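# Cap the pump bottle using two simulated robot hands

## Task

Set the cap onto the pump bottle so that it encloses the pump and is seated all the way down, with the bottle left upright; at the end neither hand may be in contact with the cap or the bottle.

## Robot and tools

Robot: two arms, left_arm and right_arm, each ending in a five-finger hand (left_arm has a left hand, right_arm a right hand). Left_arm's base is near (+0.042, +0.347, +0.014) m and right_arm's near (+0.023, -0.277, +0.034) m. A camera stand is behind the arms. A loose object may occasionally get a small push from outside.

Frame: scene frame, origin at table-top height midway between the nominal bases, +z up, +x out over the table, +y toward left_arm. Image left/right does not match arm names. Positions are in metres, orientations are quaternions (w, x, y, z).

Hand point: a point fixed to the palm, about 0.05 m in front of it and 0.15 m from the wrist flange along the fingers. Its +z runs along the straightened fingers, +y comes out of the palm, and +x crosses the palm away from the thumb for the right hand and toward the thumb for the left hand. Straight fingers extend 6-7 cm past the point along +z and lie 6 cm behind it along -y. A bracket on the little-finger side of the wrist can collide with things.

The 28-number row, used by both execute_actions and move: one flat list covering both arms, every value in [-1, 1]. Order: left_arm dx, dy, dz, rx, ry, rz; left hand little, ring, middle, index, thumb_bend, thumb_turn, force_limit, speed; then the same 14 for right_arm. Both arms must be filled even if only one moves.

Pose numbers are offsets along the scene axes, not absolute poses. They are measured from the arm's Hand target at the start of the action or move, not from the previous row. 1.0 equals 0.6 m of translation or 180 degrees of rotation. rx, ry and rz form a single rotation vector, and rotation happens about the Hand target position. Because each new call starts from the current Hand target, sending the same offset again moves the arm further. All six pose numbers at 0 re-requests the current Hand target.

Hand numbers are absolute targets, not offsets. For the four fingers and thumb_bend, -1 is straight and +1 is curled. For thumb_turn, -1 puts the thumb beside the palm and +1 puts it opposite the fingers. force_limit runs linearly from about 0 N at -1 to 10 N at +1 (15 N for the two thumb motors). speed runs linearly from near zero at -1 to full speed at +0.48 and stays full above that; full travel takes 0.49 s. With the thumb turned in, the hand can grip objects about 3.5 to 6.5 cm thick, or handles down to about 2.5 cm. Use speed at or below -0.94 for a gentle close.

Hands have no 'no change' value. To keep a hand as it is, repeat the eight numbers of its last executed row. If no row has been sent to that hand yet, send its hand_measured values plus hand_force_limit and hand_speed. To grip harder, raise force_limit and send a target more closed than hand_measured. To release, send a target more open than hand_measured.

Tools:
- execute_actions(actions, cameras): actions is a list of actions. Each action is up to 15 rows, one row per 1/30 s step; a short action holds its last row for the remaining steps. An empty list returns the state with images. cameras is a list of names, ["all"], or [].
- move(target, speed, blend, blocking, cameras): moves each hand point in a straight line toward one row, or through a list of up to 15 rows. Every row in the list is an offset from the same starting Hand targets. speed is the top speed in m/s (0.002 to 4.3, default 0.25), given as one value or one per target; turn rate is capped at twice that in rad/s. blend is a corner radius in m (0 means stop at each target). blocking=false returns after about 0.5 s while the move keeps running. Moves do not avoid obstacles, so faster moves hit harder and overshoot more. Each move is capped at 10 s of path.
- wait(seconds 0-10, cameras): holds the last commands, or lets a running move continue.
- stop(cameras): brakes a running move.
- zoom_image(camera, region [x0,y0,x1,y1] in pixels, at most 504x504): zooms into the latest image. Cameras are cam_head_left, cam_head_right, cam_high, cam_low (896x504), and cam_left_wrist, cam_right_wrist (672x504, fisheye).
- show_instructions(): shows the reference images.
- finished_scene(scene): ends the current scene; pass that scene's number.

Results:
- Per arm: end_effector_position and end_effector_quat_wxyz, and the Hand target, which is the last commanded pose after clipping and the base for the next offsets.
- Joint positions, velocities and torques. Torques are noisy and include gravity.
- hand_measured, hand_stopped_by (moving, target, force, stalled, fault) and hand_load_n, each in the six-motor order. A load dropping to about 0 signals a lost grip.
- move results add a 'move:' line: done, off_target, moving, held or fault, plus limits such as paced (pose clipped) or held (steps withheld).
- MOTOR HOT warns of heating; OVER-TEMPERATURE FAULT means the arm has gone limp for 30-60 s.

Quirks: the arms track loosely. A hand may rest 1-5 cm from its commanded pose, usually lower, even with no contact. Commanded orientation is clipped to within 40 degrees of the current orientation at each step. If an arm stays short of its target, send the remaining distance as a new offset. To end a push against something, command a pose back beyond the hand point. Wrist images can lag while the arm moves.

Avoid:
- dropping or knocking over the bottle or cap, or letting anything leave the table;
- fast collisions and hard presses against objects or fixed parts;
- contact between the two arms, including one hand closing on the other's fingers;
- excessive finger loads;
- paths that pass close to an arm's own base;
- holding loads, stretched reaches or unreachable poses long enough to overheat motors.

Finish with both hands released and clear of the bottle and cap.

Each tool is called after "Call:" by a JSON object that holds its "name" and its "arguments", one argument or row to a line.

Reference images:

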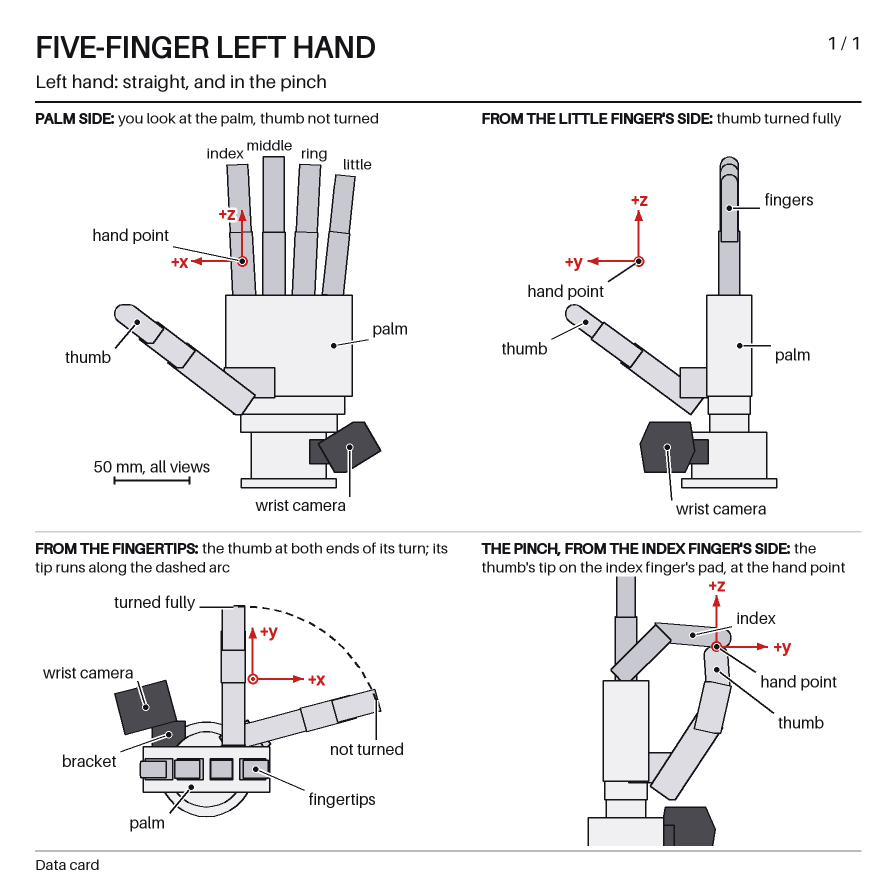

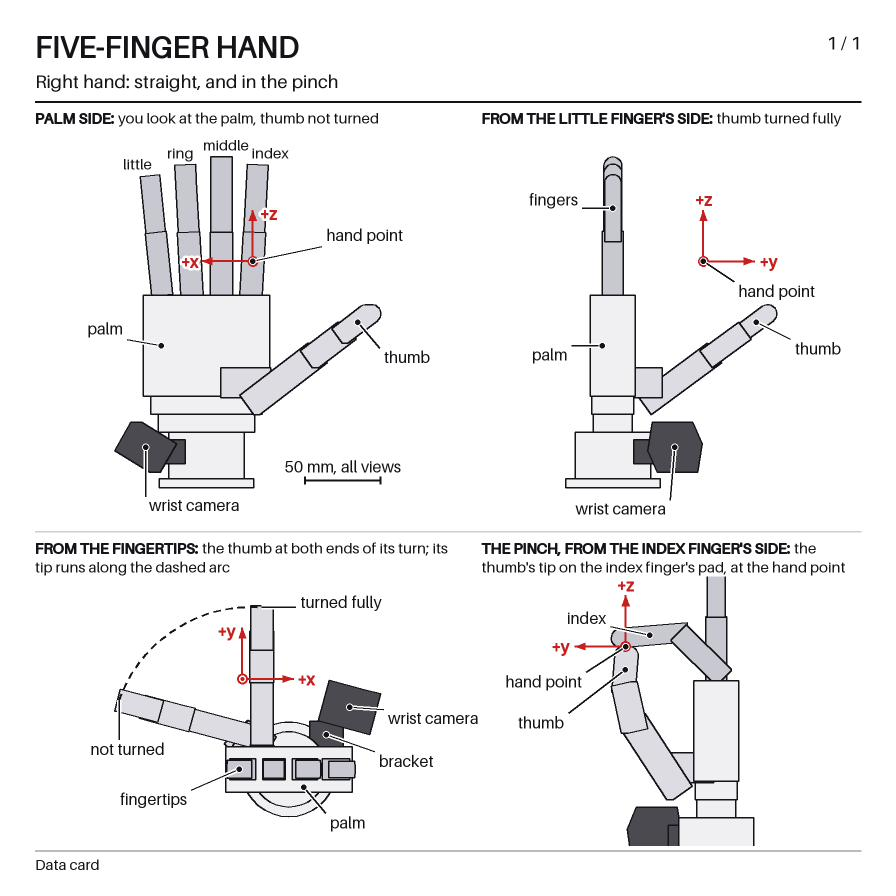

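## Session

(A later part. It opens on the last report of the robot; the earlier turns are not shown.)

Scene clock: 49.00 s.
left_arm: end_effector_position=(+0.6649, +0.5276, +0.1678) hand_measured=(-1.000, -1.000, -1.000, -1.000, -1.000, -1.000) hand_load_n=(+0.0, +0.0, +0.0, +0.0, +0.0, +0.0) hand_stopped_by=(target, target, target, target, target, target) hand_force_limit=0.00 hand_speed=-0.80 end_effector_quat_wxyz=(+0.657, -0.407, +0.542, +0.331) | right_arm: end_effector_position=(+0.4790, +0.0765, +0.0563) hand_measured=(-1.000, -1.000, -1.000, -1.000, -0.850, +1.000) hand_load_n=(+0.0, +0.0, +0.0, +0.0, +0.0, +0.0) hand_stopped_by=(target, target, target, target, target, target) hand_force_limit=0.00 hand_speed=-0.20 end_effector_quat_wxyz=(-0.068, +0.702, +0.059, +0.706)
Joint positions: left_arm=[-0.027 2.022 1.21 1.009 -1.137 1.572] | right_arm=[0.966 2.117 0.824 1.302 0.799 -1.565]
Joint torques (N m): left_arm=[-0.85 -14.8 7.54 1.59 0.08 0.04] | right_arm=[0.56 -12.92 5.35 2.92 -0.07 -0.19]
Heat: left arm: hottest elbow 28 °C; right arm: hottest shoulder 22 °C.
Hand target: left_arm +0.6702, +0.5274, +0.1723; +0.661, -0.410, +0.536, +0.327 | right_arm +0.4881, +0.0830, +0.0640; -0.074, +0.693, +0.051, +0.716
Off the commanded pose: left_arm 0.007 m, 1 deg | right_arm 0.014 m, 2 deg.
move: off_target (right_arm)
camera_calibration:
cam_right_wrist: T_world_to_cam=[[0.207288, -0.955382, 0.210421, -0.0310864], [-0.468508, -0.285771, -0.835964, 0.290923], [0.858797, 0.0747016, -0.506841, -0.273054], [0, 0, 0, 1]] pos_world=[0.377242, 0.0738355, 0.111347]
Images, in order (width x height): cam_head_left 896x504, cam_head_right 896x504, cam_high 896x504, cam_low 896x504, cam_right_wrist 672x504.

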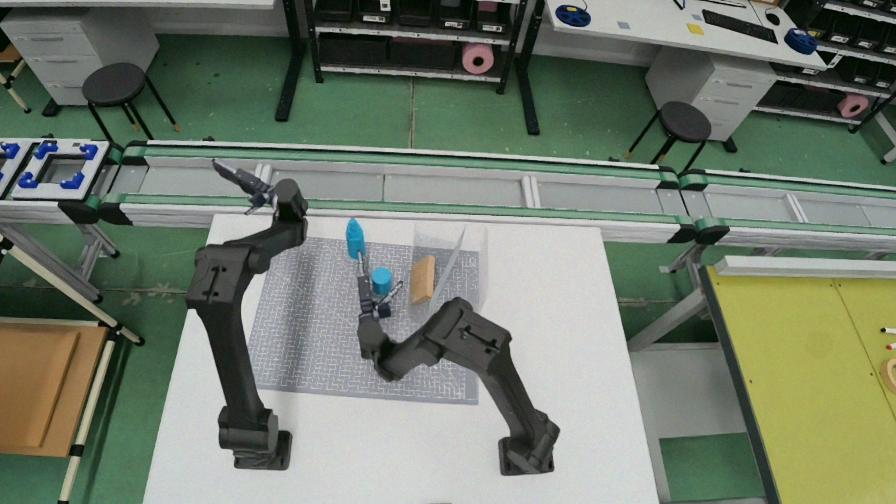

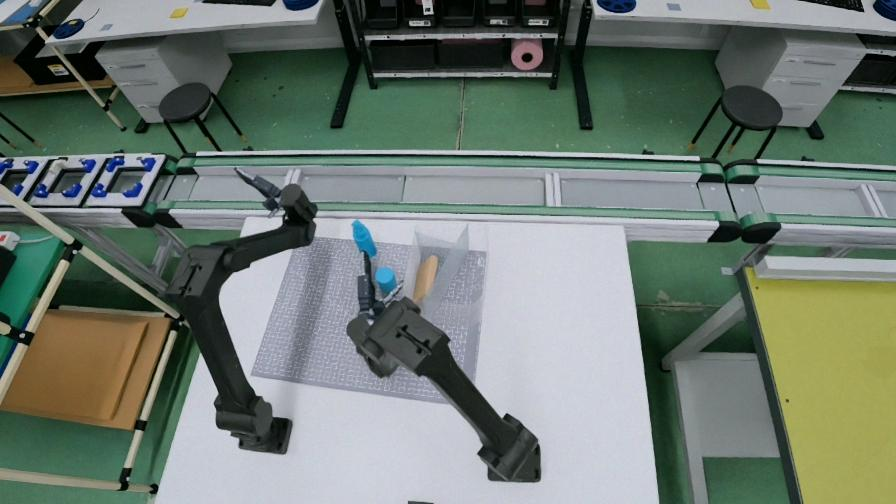

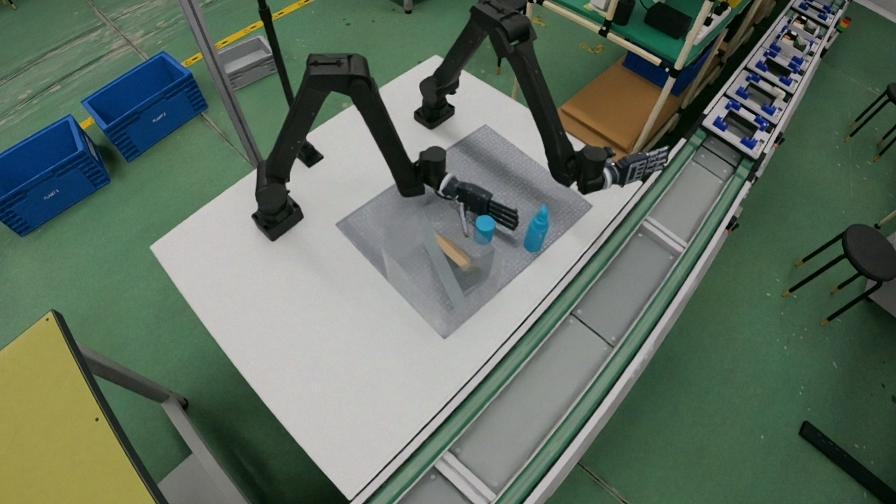

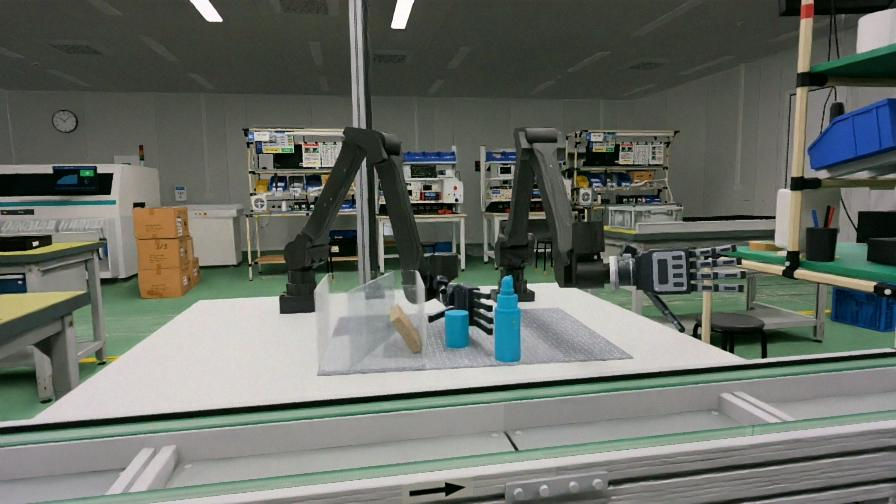

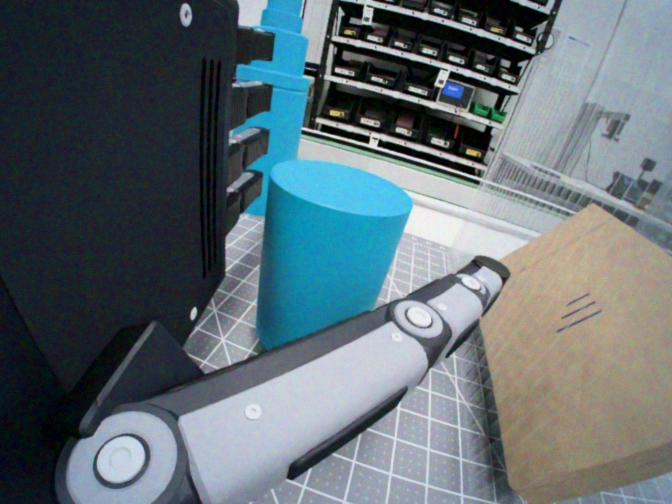

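Call:
{"name": "move", "arguments": {
  "target": [
    [0,0,0,0,0,0,-1,-1,-1,-1,-1,-1,0,-0.8,0,0,-0.02,0,0,0,-1,-1,-1,-1,-0.85,1,0,-0.2],
    [0,0,0,0,0,0,-1,-1,-1,-1,-1,-1,0,-0.8,0,0,-0.02,0,0,0,-1,-1,0.2,0.2,0.4,1,-0.5,-0.85]
  ],
  "speed": 0.1,
  "cameras": ["cam_head_left","cam_head_right","cam_high","cam_low","cam_right_wrist"]
}}

Call:
{"name": "zoom_image", "arguments": {
  "camera": "cam_high",
  "region": [420, 120, 570, 270]
}}

Call:
{"name": "zoom_image", "arguments": {
  "camera": "cam_low",
  "region": [400, 200, 560, 380]
}}

Call:
{"name": "zoom_image", "arguments": {
  "camera": "cam_head_left",
  "region": [330, 210, 450, 330]
}}

Call:
{"name": "zoom_image", "arguments": {
  "camera": "cam_right_wrist",
  "region": [180, 100, 480, 400]
}}

Scene clock: 54.23 s.
left_arm: end_effector_position=(+0.6649, +0.5276, +0.1678) hand_measured=(-1.000, -1.000, -1.000, -1.000, -1.000, -1.000) hand_load_n=(+0.0, +0.0, +0.0, +0.0, +0.0, +0.0) hand_stopped_by=(target, target, target, target, target, target) hand_force_limit=0.00 hand_speed=-0.80 end_effector_quat_wxyz=(+0.657, -0.407, +0.542, +0.331) | right_arm: end_effector_position=(+0.4795, +0.0773, +0.0465) hand_measured=(-1.000, -1.000, +0.098, +0.110, -0.288, +1.000) hand_load_n=(+0.0, +0.0, +1.0, +2.5, +6.0, +0.0) hand_stopped_by=(target, target, force, force, force, target) hand_force_limit=-0.50 hand_speed=-0.85 end_effector_quat_wxyz=(-0.070, +0.701, +0.058, +0.707)
Joint positions: left_arm=[-0.027 2.022 1.21 1.009 -1.137 1.572] | right_arm=[0.966 2.149 0.833 1.331 0.799 -1.566]
Joint torques (N m): left_arm=[-0.79 -14.8 7.54 1.58 0.08 0.04] | right_arm=[0.44 -13.04 5.08 2.82 -0.07 -0.21]
Heat: left arm: hottest elbow 28 °C; right arm: hottest shoulder 22 °C.
Hand target: left_arm +0.6702, +0.5274, +0.1723; +0.661, -0.410, +0.536, +0.327 | right_arm +0.4880, +0.0830, +0.0521; -0.074, +0.693, +0.051, +0.716
Off the commanded pose: left_arm 0.007 m, 1 deg | right_arm 0.012 m, 2 deg.
move: off_target (right_arm); target 2's new numbers were sent with right_arm's hand 0.013 m and 2 deg from that target
camera_calibration:
cam_right_wrist: T_world_to_cam=[[0.20663, -0.956226, 0.207211, -0.0279073], [-0.466006, -0.282399, -0.838504, 0.281786], [0.860315, 0.0766982, -0.503959, -0.279621], [0, 0, 0, 1]] pos_world=[0.377643, 0.074337, 0.101144]
Images, in order (width x height): cam_head_left 896x504, cam_head_right 896x504, cam_high 896x504, cam_low 896x504, cam_right_wrist 672x504.

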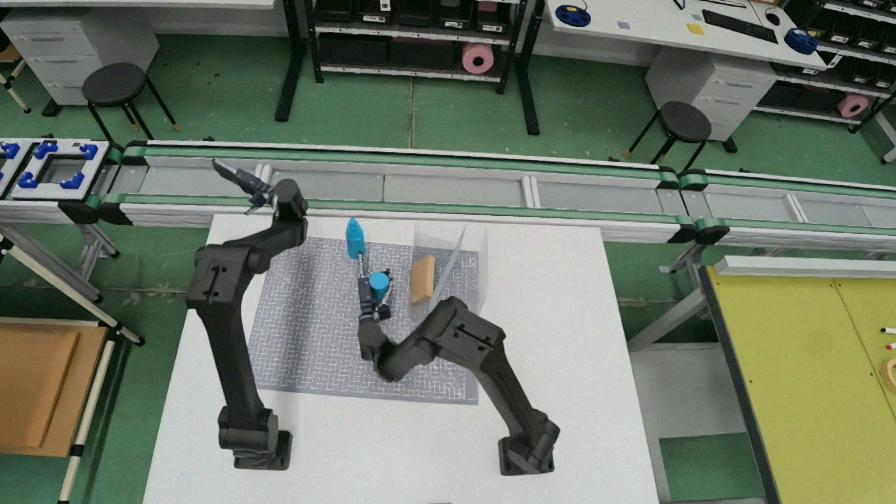

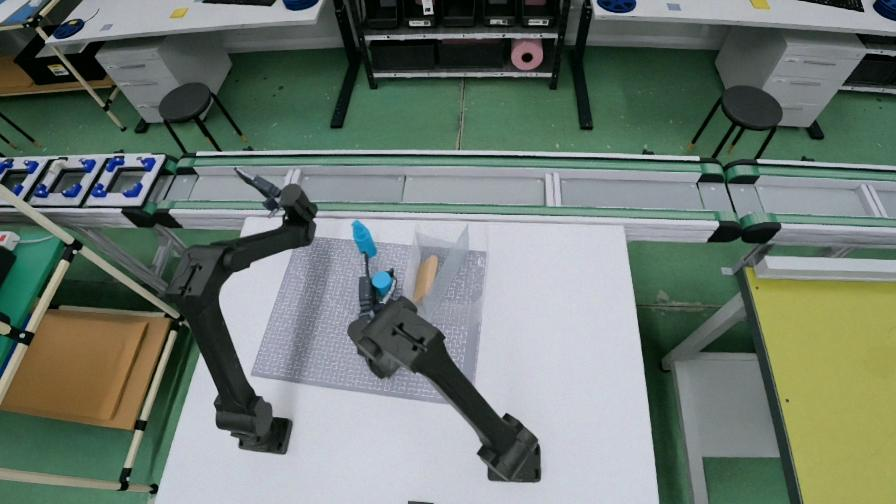

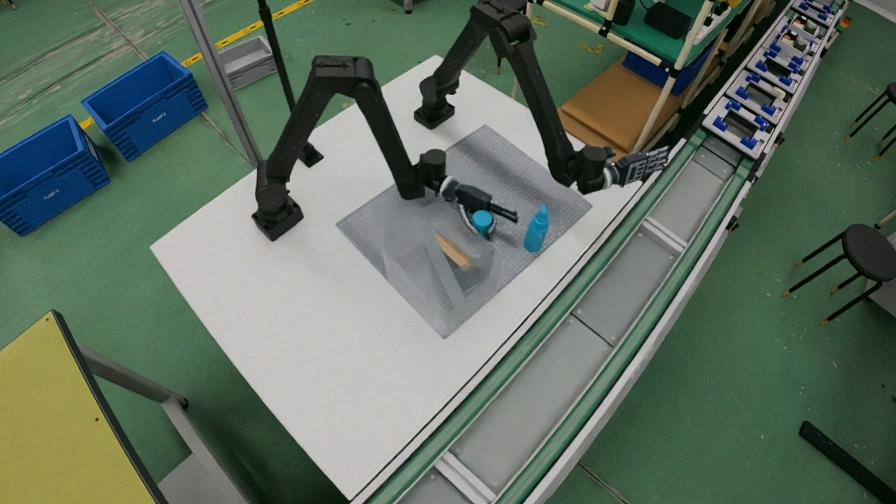

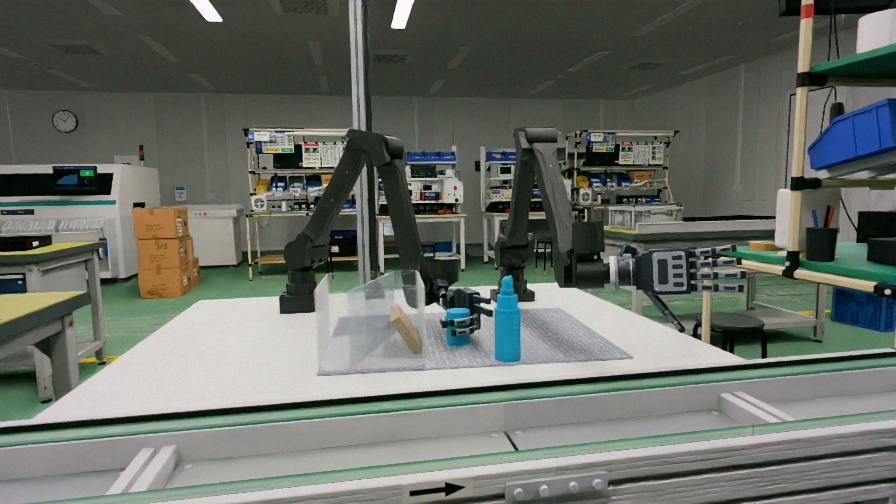

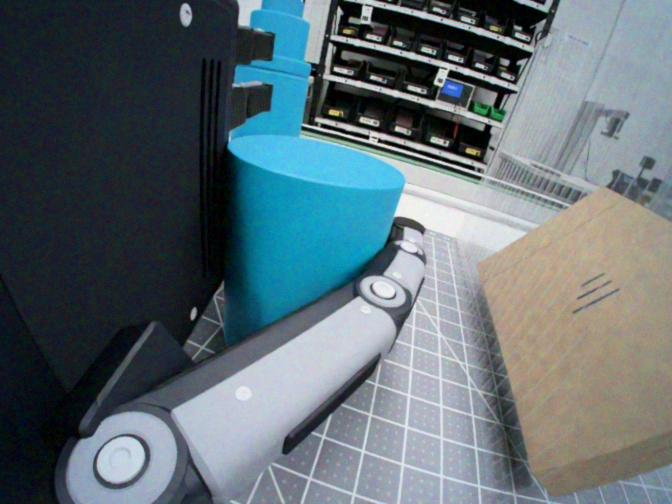

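Scaled by 3.360 from the camera's 896x504 image, which has a finer 1280x720 frame.

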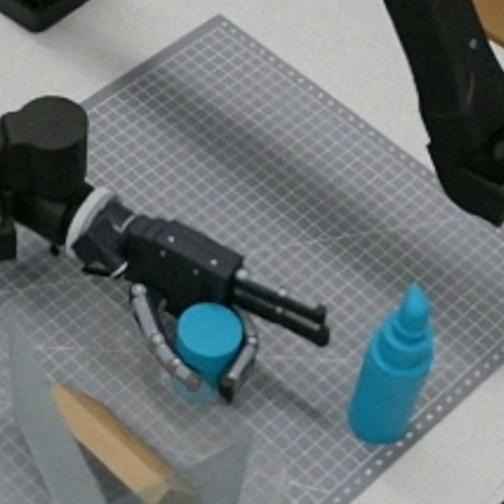

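Scaled by 2.800 from the camera's 896x504 image, which has a finer 1280x720 frame.

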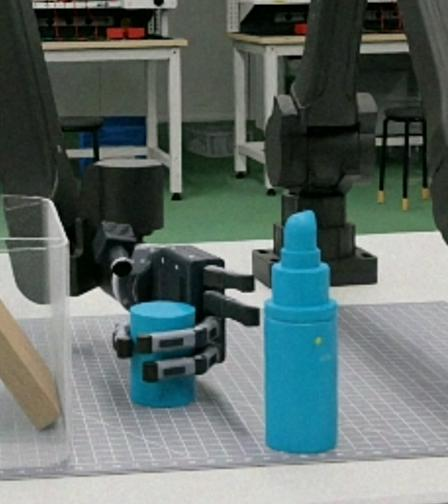

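Scaled by 4.200 from the camera's 896x504 image, which has a finer 1280x720 frame.

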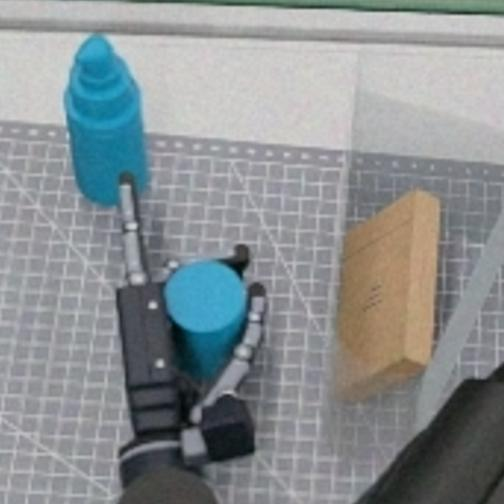

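Scaled by 1.680 from the camera's 672x504 image, which has a finer 960x720 frame.

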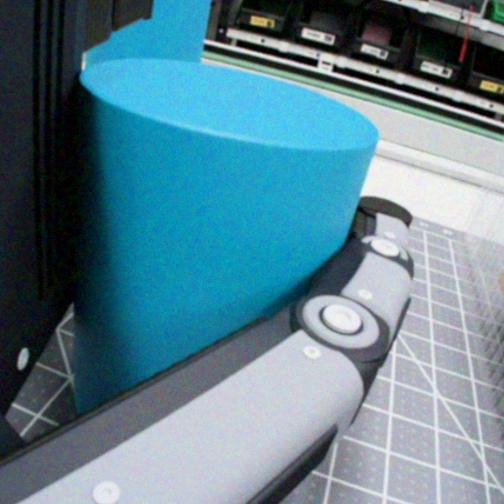

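Call:
{"name": "move", "arguments": {
  "target": [0,0,0,0,0,0,-1,-1,-1,-1,-1,-1,0,-0.8,0,0,0.35,0,0,0,-1,-1,0.2,0.2,0.4,1,-0.5,-0.85],
  "speed": 0.15,
  "cameras": ["cam_head_left","cam_low","cam_right_wrist"]
}}

Call:
{"name": "zoom_image", "arguments": {
  "camera": "cam_low",
  "region": [400, 180, 560, 380]
}}

Scene clock: 58.07 s.
left_arm: end_effector_position=(+0.6649, +0.5276, +0.1678) hand_measured=(-1.000, -1.000, -1.000, -1.000, -1.000, -1.000) hand_load_n=(+0.0, +0.0, +0.0, +0.0, -0.5, +0.0) hand_stopped_by=(target, target, target, target, target, target) hand_force_limit=0.00 hand_speed=-0.80 end_effector_quat_wxyz=(+0.657, -0.407, +0.542, +0.331) | right_arm: end_effector_position=(+0.4774, +0.0741, +0.2357) hand_measured=(-1.000, -1.000, +0.098, +0.110, -0.288, +1.000) hand_load_n=(+0.0, +0.0, +1.0, +2.5, +6.0, +0.0) hand_stopped_by=(target, target, force, force, force, target) hand_force_limit=-0.50 hand_speed=-0.85 end_effector_quat_wxyz=(-0.063, +0.705, +0.065, +0.704)
Joint positions: left_arm=[-0.027 2.022 1.21 1.009 -1.137 1.572] | right_arm=[0.966 1.627 0.833 0.792 0.799 -1.573]
Joint torques (N m): left_arm=[-0.85 -14.8 7.56 1.58 0.08 0.04] | right_arm=[0.67 -12.1 10.06 1.92 -0.04 -0.11]
Heat: left arm: hottest elbow 29 °C; right arm: hottest shoulder 23 °C.
Hand target: left_arm +0.6702, +0.5274, +0.1723; +0.661, -0.410, +0.536, +0.327 | right_arm +0.4880, +0.0830, +0.2621; -0.074, +0.693, +0.051, +0.716
Off the commanded pose: left_arm 0.007 m, 1 deg | right_arm 0.030 m, 3 deg.
move: off_target (right_arm)
camera_calibration:
cam_right_wrist: T_world_to_cam=[[0.208762, -0.951666, 0.225276, -0.0753785], [-0.47264, -0.299843, -0.828677, 0.44075], [0.856172, 0.0665223, -0.512391, -0.17752], [0, 0, 0, 1]] pos_world=[0.37604, 0.0722297, 0.291261]
Images, in order (width x height): cam_head_left 896x504, cam_low 896x504, cam_right_wrist 672x504.

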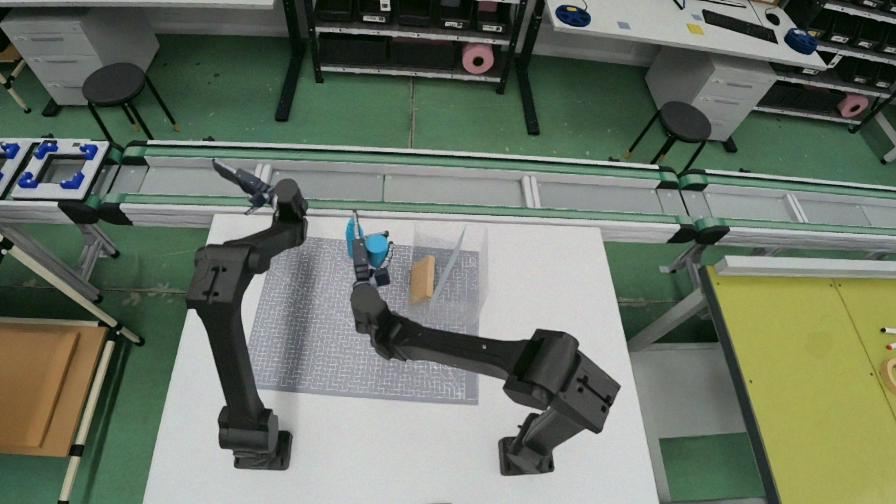

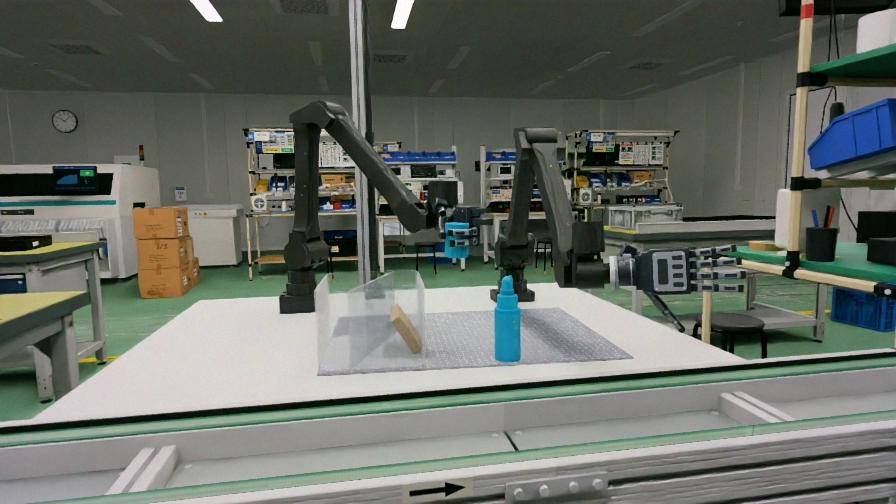

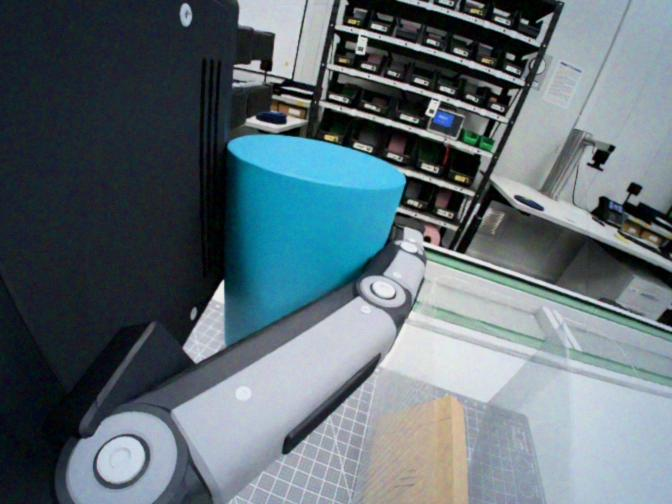

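Scaled by 2.520 from the camera's 896x504 image, which has a finer 1280x720 frame.

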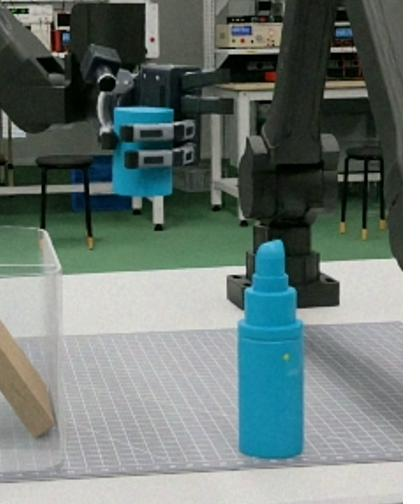

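Call:
{"name": "move", "arguments": {
  "target": [0,0,0,0,0,0,-1,-1,-1,-1,-1,-1,0,-0.8,0.2,0.1167,0.05,0,0,0,-1,-1,0.2,0.2,0.4,1,-0.5,-0.85],
  "speed": 0.12,
  "cameras": ["all"]
}}

Call:
{"name": "zoom_image", "arguments": {
  "camera": "cam_low",
  "region": [430, 180, 590, 380]
}}

Call:
{"name": "zoom_image", "arguments": {
  "camera": "cam_high",
  "region": [450, 120, 600, 270]
}}

Call:
{"name": "zoom_image", "arguments": {
  "camera": "cam_head_left",
  "region": [310, 150, 430, 290]
}}

Call:
{"name": "zoom_image", "arguments": {
  "camera": "cam_head_right",
  "region": [310, 150, 430, 290]
}}

Scene clock: 60.80 s.
left_arm: end_effector_position=(+0.6649, +0.5276, +0.1678) hand_measured=(-1.000, -1.000, -1.000, -1.000, -1.000, -1.000) hand_load_n=(+0.0, +0.0, +0.0, +0.0, +0.0, +0.0) hand_stopped_by=(target, target, target, target, target, target) hand_force_limit=0.00 hand_speed=-0.80 end_effector_quat_wxyz=(+0.657, -0.407, +0.542, +0.331) | right_arm: end_effector_position=(+0.5939, +0.1440, +0.2698) hand_measured=(-1.000, -1.000, +0.098, +0.110, -0.288, +1.000) hand_load_n=(+0.0, +0.0, +1.0, +2.5, +6.0, -0.5) hand_stopped_by=(target, target, force, force, force, target) hand_force_limit=-0.50 hand_speed=-0.85 end_effector_quat_wxyz=(-0.064, +0.703, +0.064, +0.705)
Joint positions: left_arm=[-0.027 2.022 1.21 1.009 -1.137 1.572] | right_arm=[0.866 1.837 1.248 0.593 0.699 -1.573]
Joint torques (N m): left_arm=[-0.85 -14.86 7.54 1.57 0.08 0.04] | right_arm=[0.5 -14.86 11.84 1.94 -0.07 -0.05]
Heat: left arm: hottest elbow 29 °C; right arm: hottest shoulder 23 °C.
Hand target: left_arm +0.6702, +0.5274, +0.1723; +0.661, -0.410, +0.536, +0.327 | right_arm +0.6081, +0.1530, +0.2922; -0.074, +0.693, +0.051, +0.716
Off the commanded pose: left_arm 0.007 m, 1 deg | right_arm 0.028 m, 3 deg.
move: off_target (right_arm)
camera_calibration:
cam_right_wrist: T_world_to_cam=[[0.208402, -0.952476, 0.222167, -0.0396361], [-0.470014, -0.296738, -0.831284, 0.543739], [0.857704, 0.06882, -0.509518, -0.266428], [0, 0, 0, 1]] pos_world=[0.492342, 0.141931, 0.325057]

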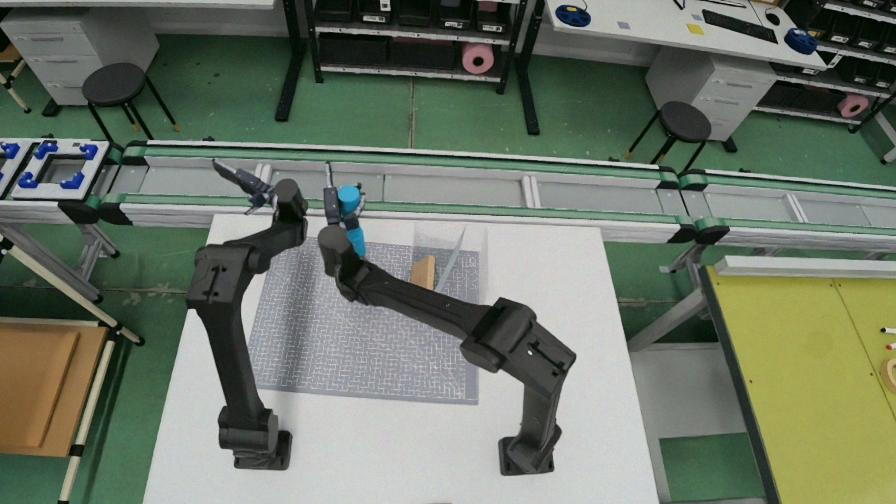

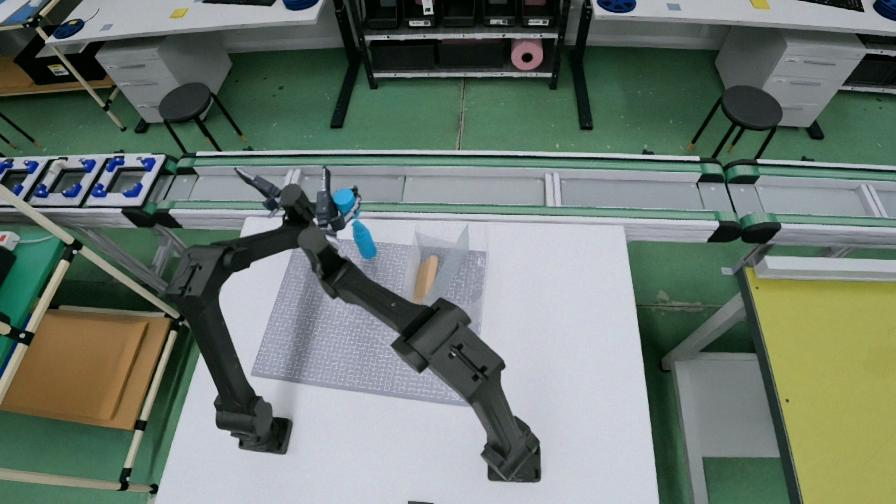

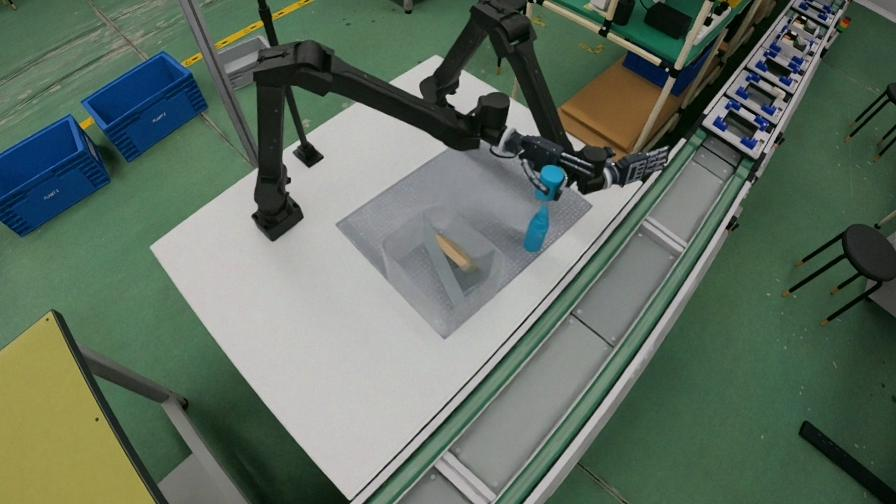

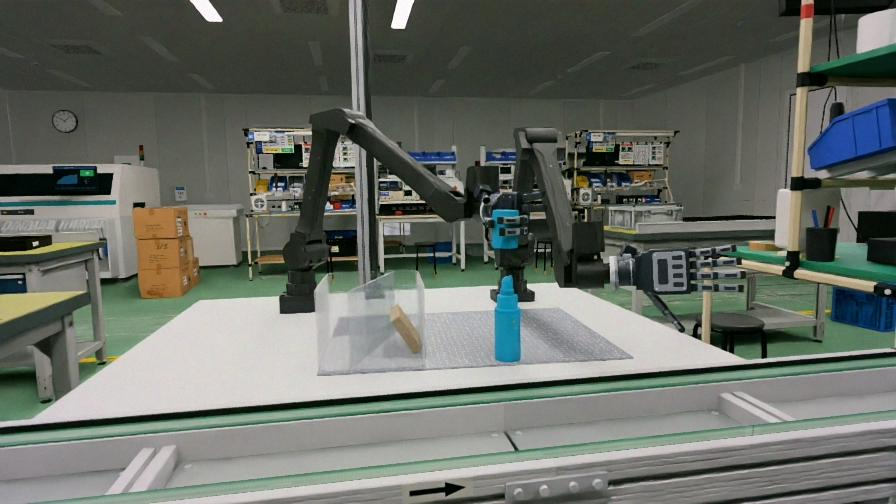

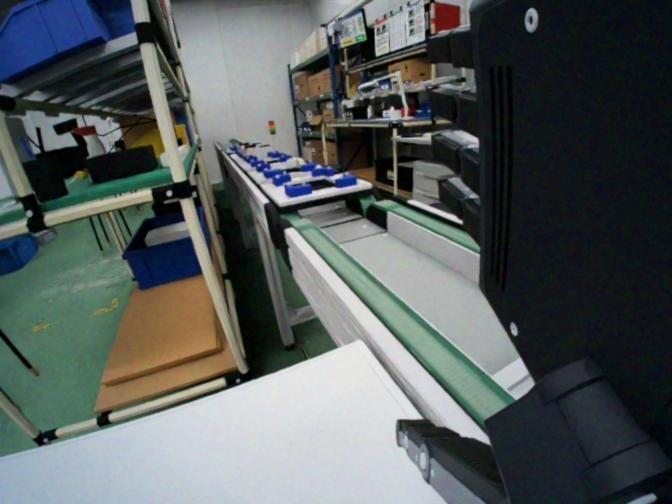

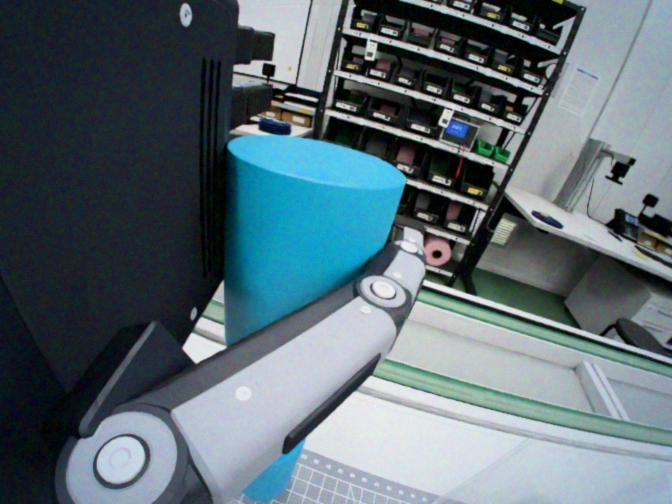

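Scaled by 2.520 from the camera's 896x504 image, which has a finer 1280x720 frame.

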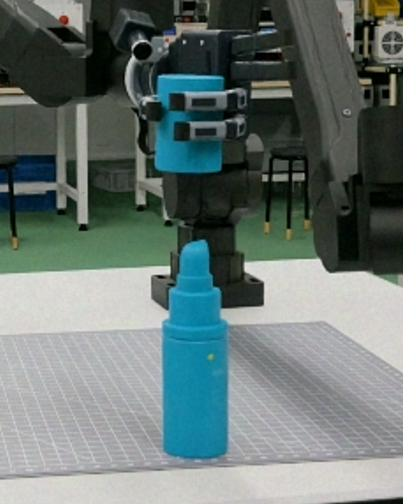

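Scaled by 3.360 from the camera's 896x504 image, which has a finer 1280x720 frame.

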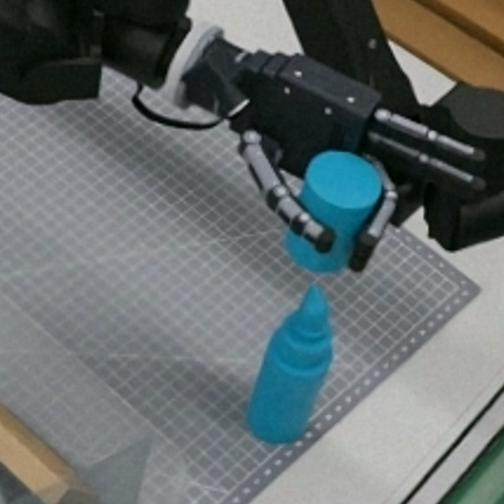

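Scaled by 3.600 from the camera's 896x504 image, which has a finer 1280x720 frame.

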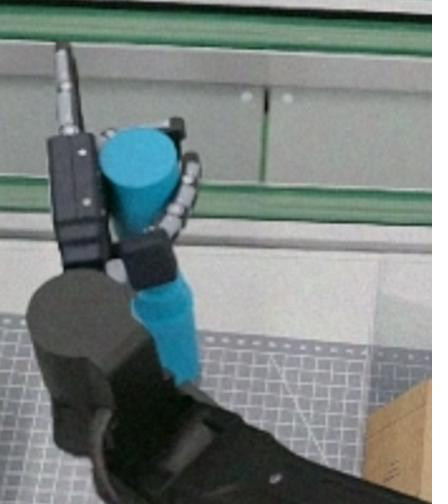

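Scaled by 3.600 from the camera's 896x504 image, which has a finer 1280x720 frame.

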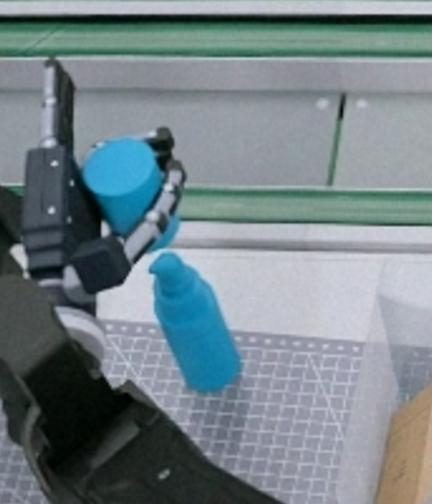

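Call:
{"name": "zoom_image", "arguments": {
  "camera": "cam_high",
  "region": [515, 155, 575, 255]
}}

Call:
{"name": "zoom_image", "arguments": {
  "camera": "cam_low",
  "region": [480, 200, 540, 370]
}}

Call:
{"name": "zoom_image", "arguments": {
  "camera": "cam_head_right",
  "region": [325, 180, 385, 265]
}}

Call:
{"name": "zoom_image", "arguments": {
  "camera": "cam_head_left",
  "region": [325, 175, 385, 265]
}}

Scaled by 5.040 from the camera's 896x504 image, which has a finer 1280x720 frame.

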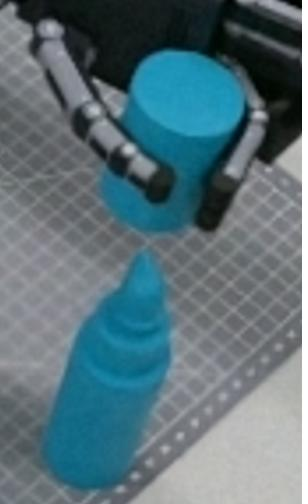

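Scaled by 2.965 from the camera's 896x504 image, which has a finer 1280x720 frame.

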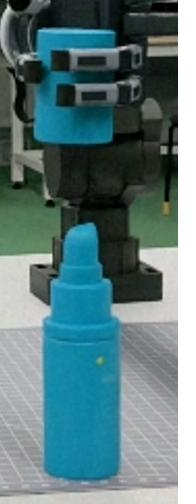

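Scaled by 5.929 from the camera's 896x504 image, which has a finer 1280x720 frame.

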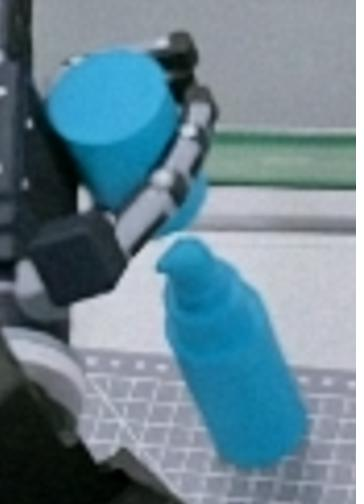

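Scaled by 5.600 from the camera's 896x504 image, which has a finer 1280x720 frame.

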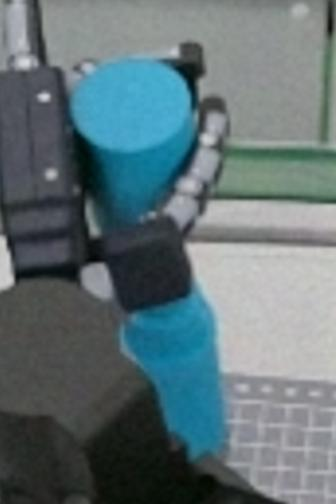

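Call:
{"name": "zoom_image", "arguments": {
  "camera": "cam_high",
  "region": [518, 200, 558, 256]
}}

Call:
{"name": "zoom_image", "arguments": {
  "camera": "cam_high",
  "region": [530, 155, 575, 210]
}}

Call:
{"name": "zoom_image", "arguments": {
  "camera": "cam_low",
  "region": [485, 200, 535, 260]
}}

Call:
{"name": "zoom_image", "arguments": {
  "camera": "cam_low",
  "region": [485, 270, 535, 370]
}}

Scaled by 9.000 from the camera's 896x504 image, which has a finer 1280x720 frame.

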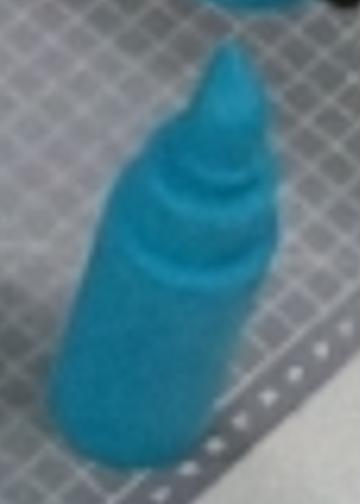

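Scaled by 9.164 from the camera's 896x504 image, which has a finer 1280x720 frame.

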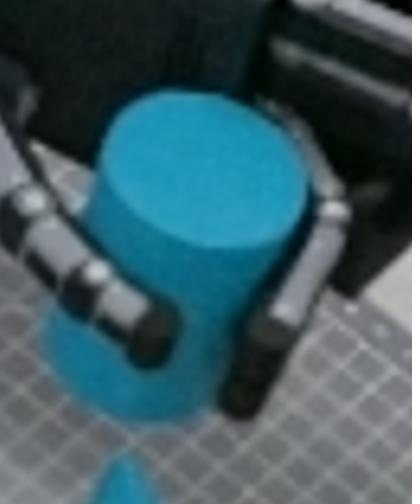

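Scaled by 8.400 from the camera's 896x504 image, which has a finer 1280x720 frame.

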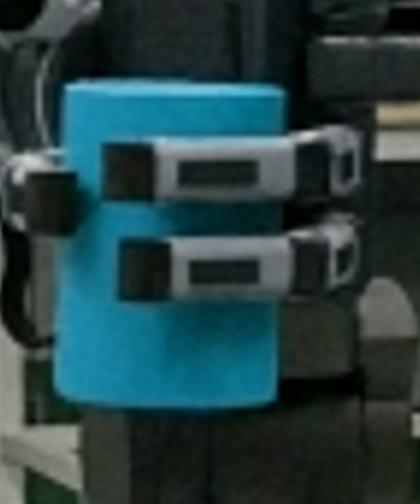

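Scaled by 5.040 from the camera's 896x504 image, which has a finer 1280x720 frame.

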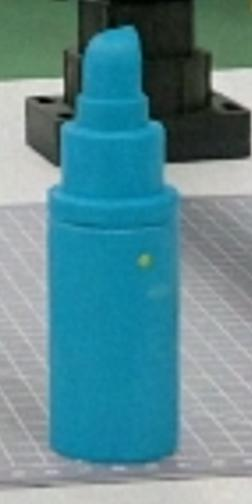

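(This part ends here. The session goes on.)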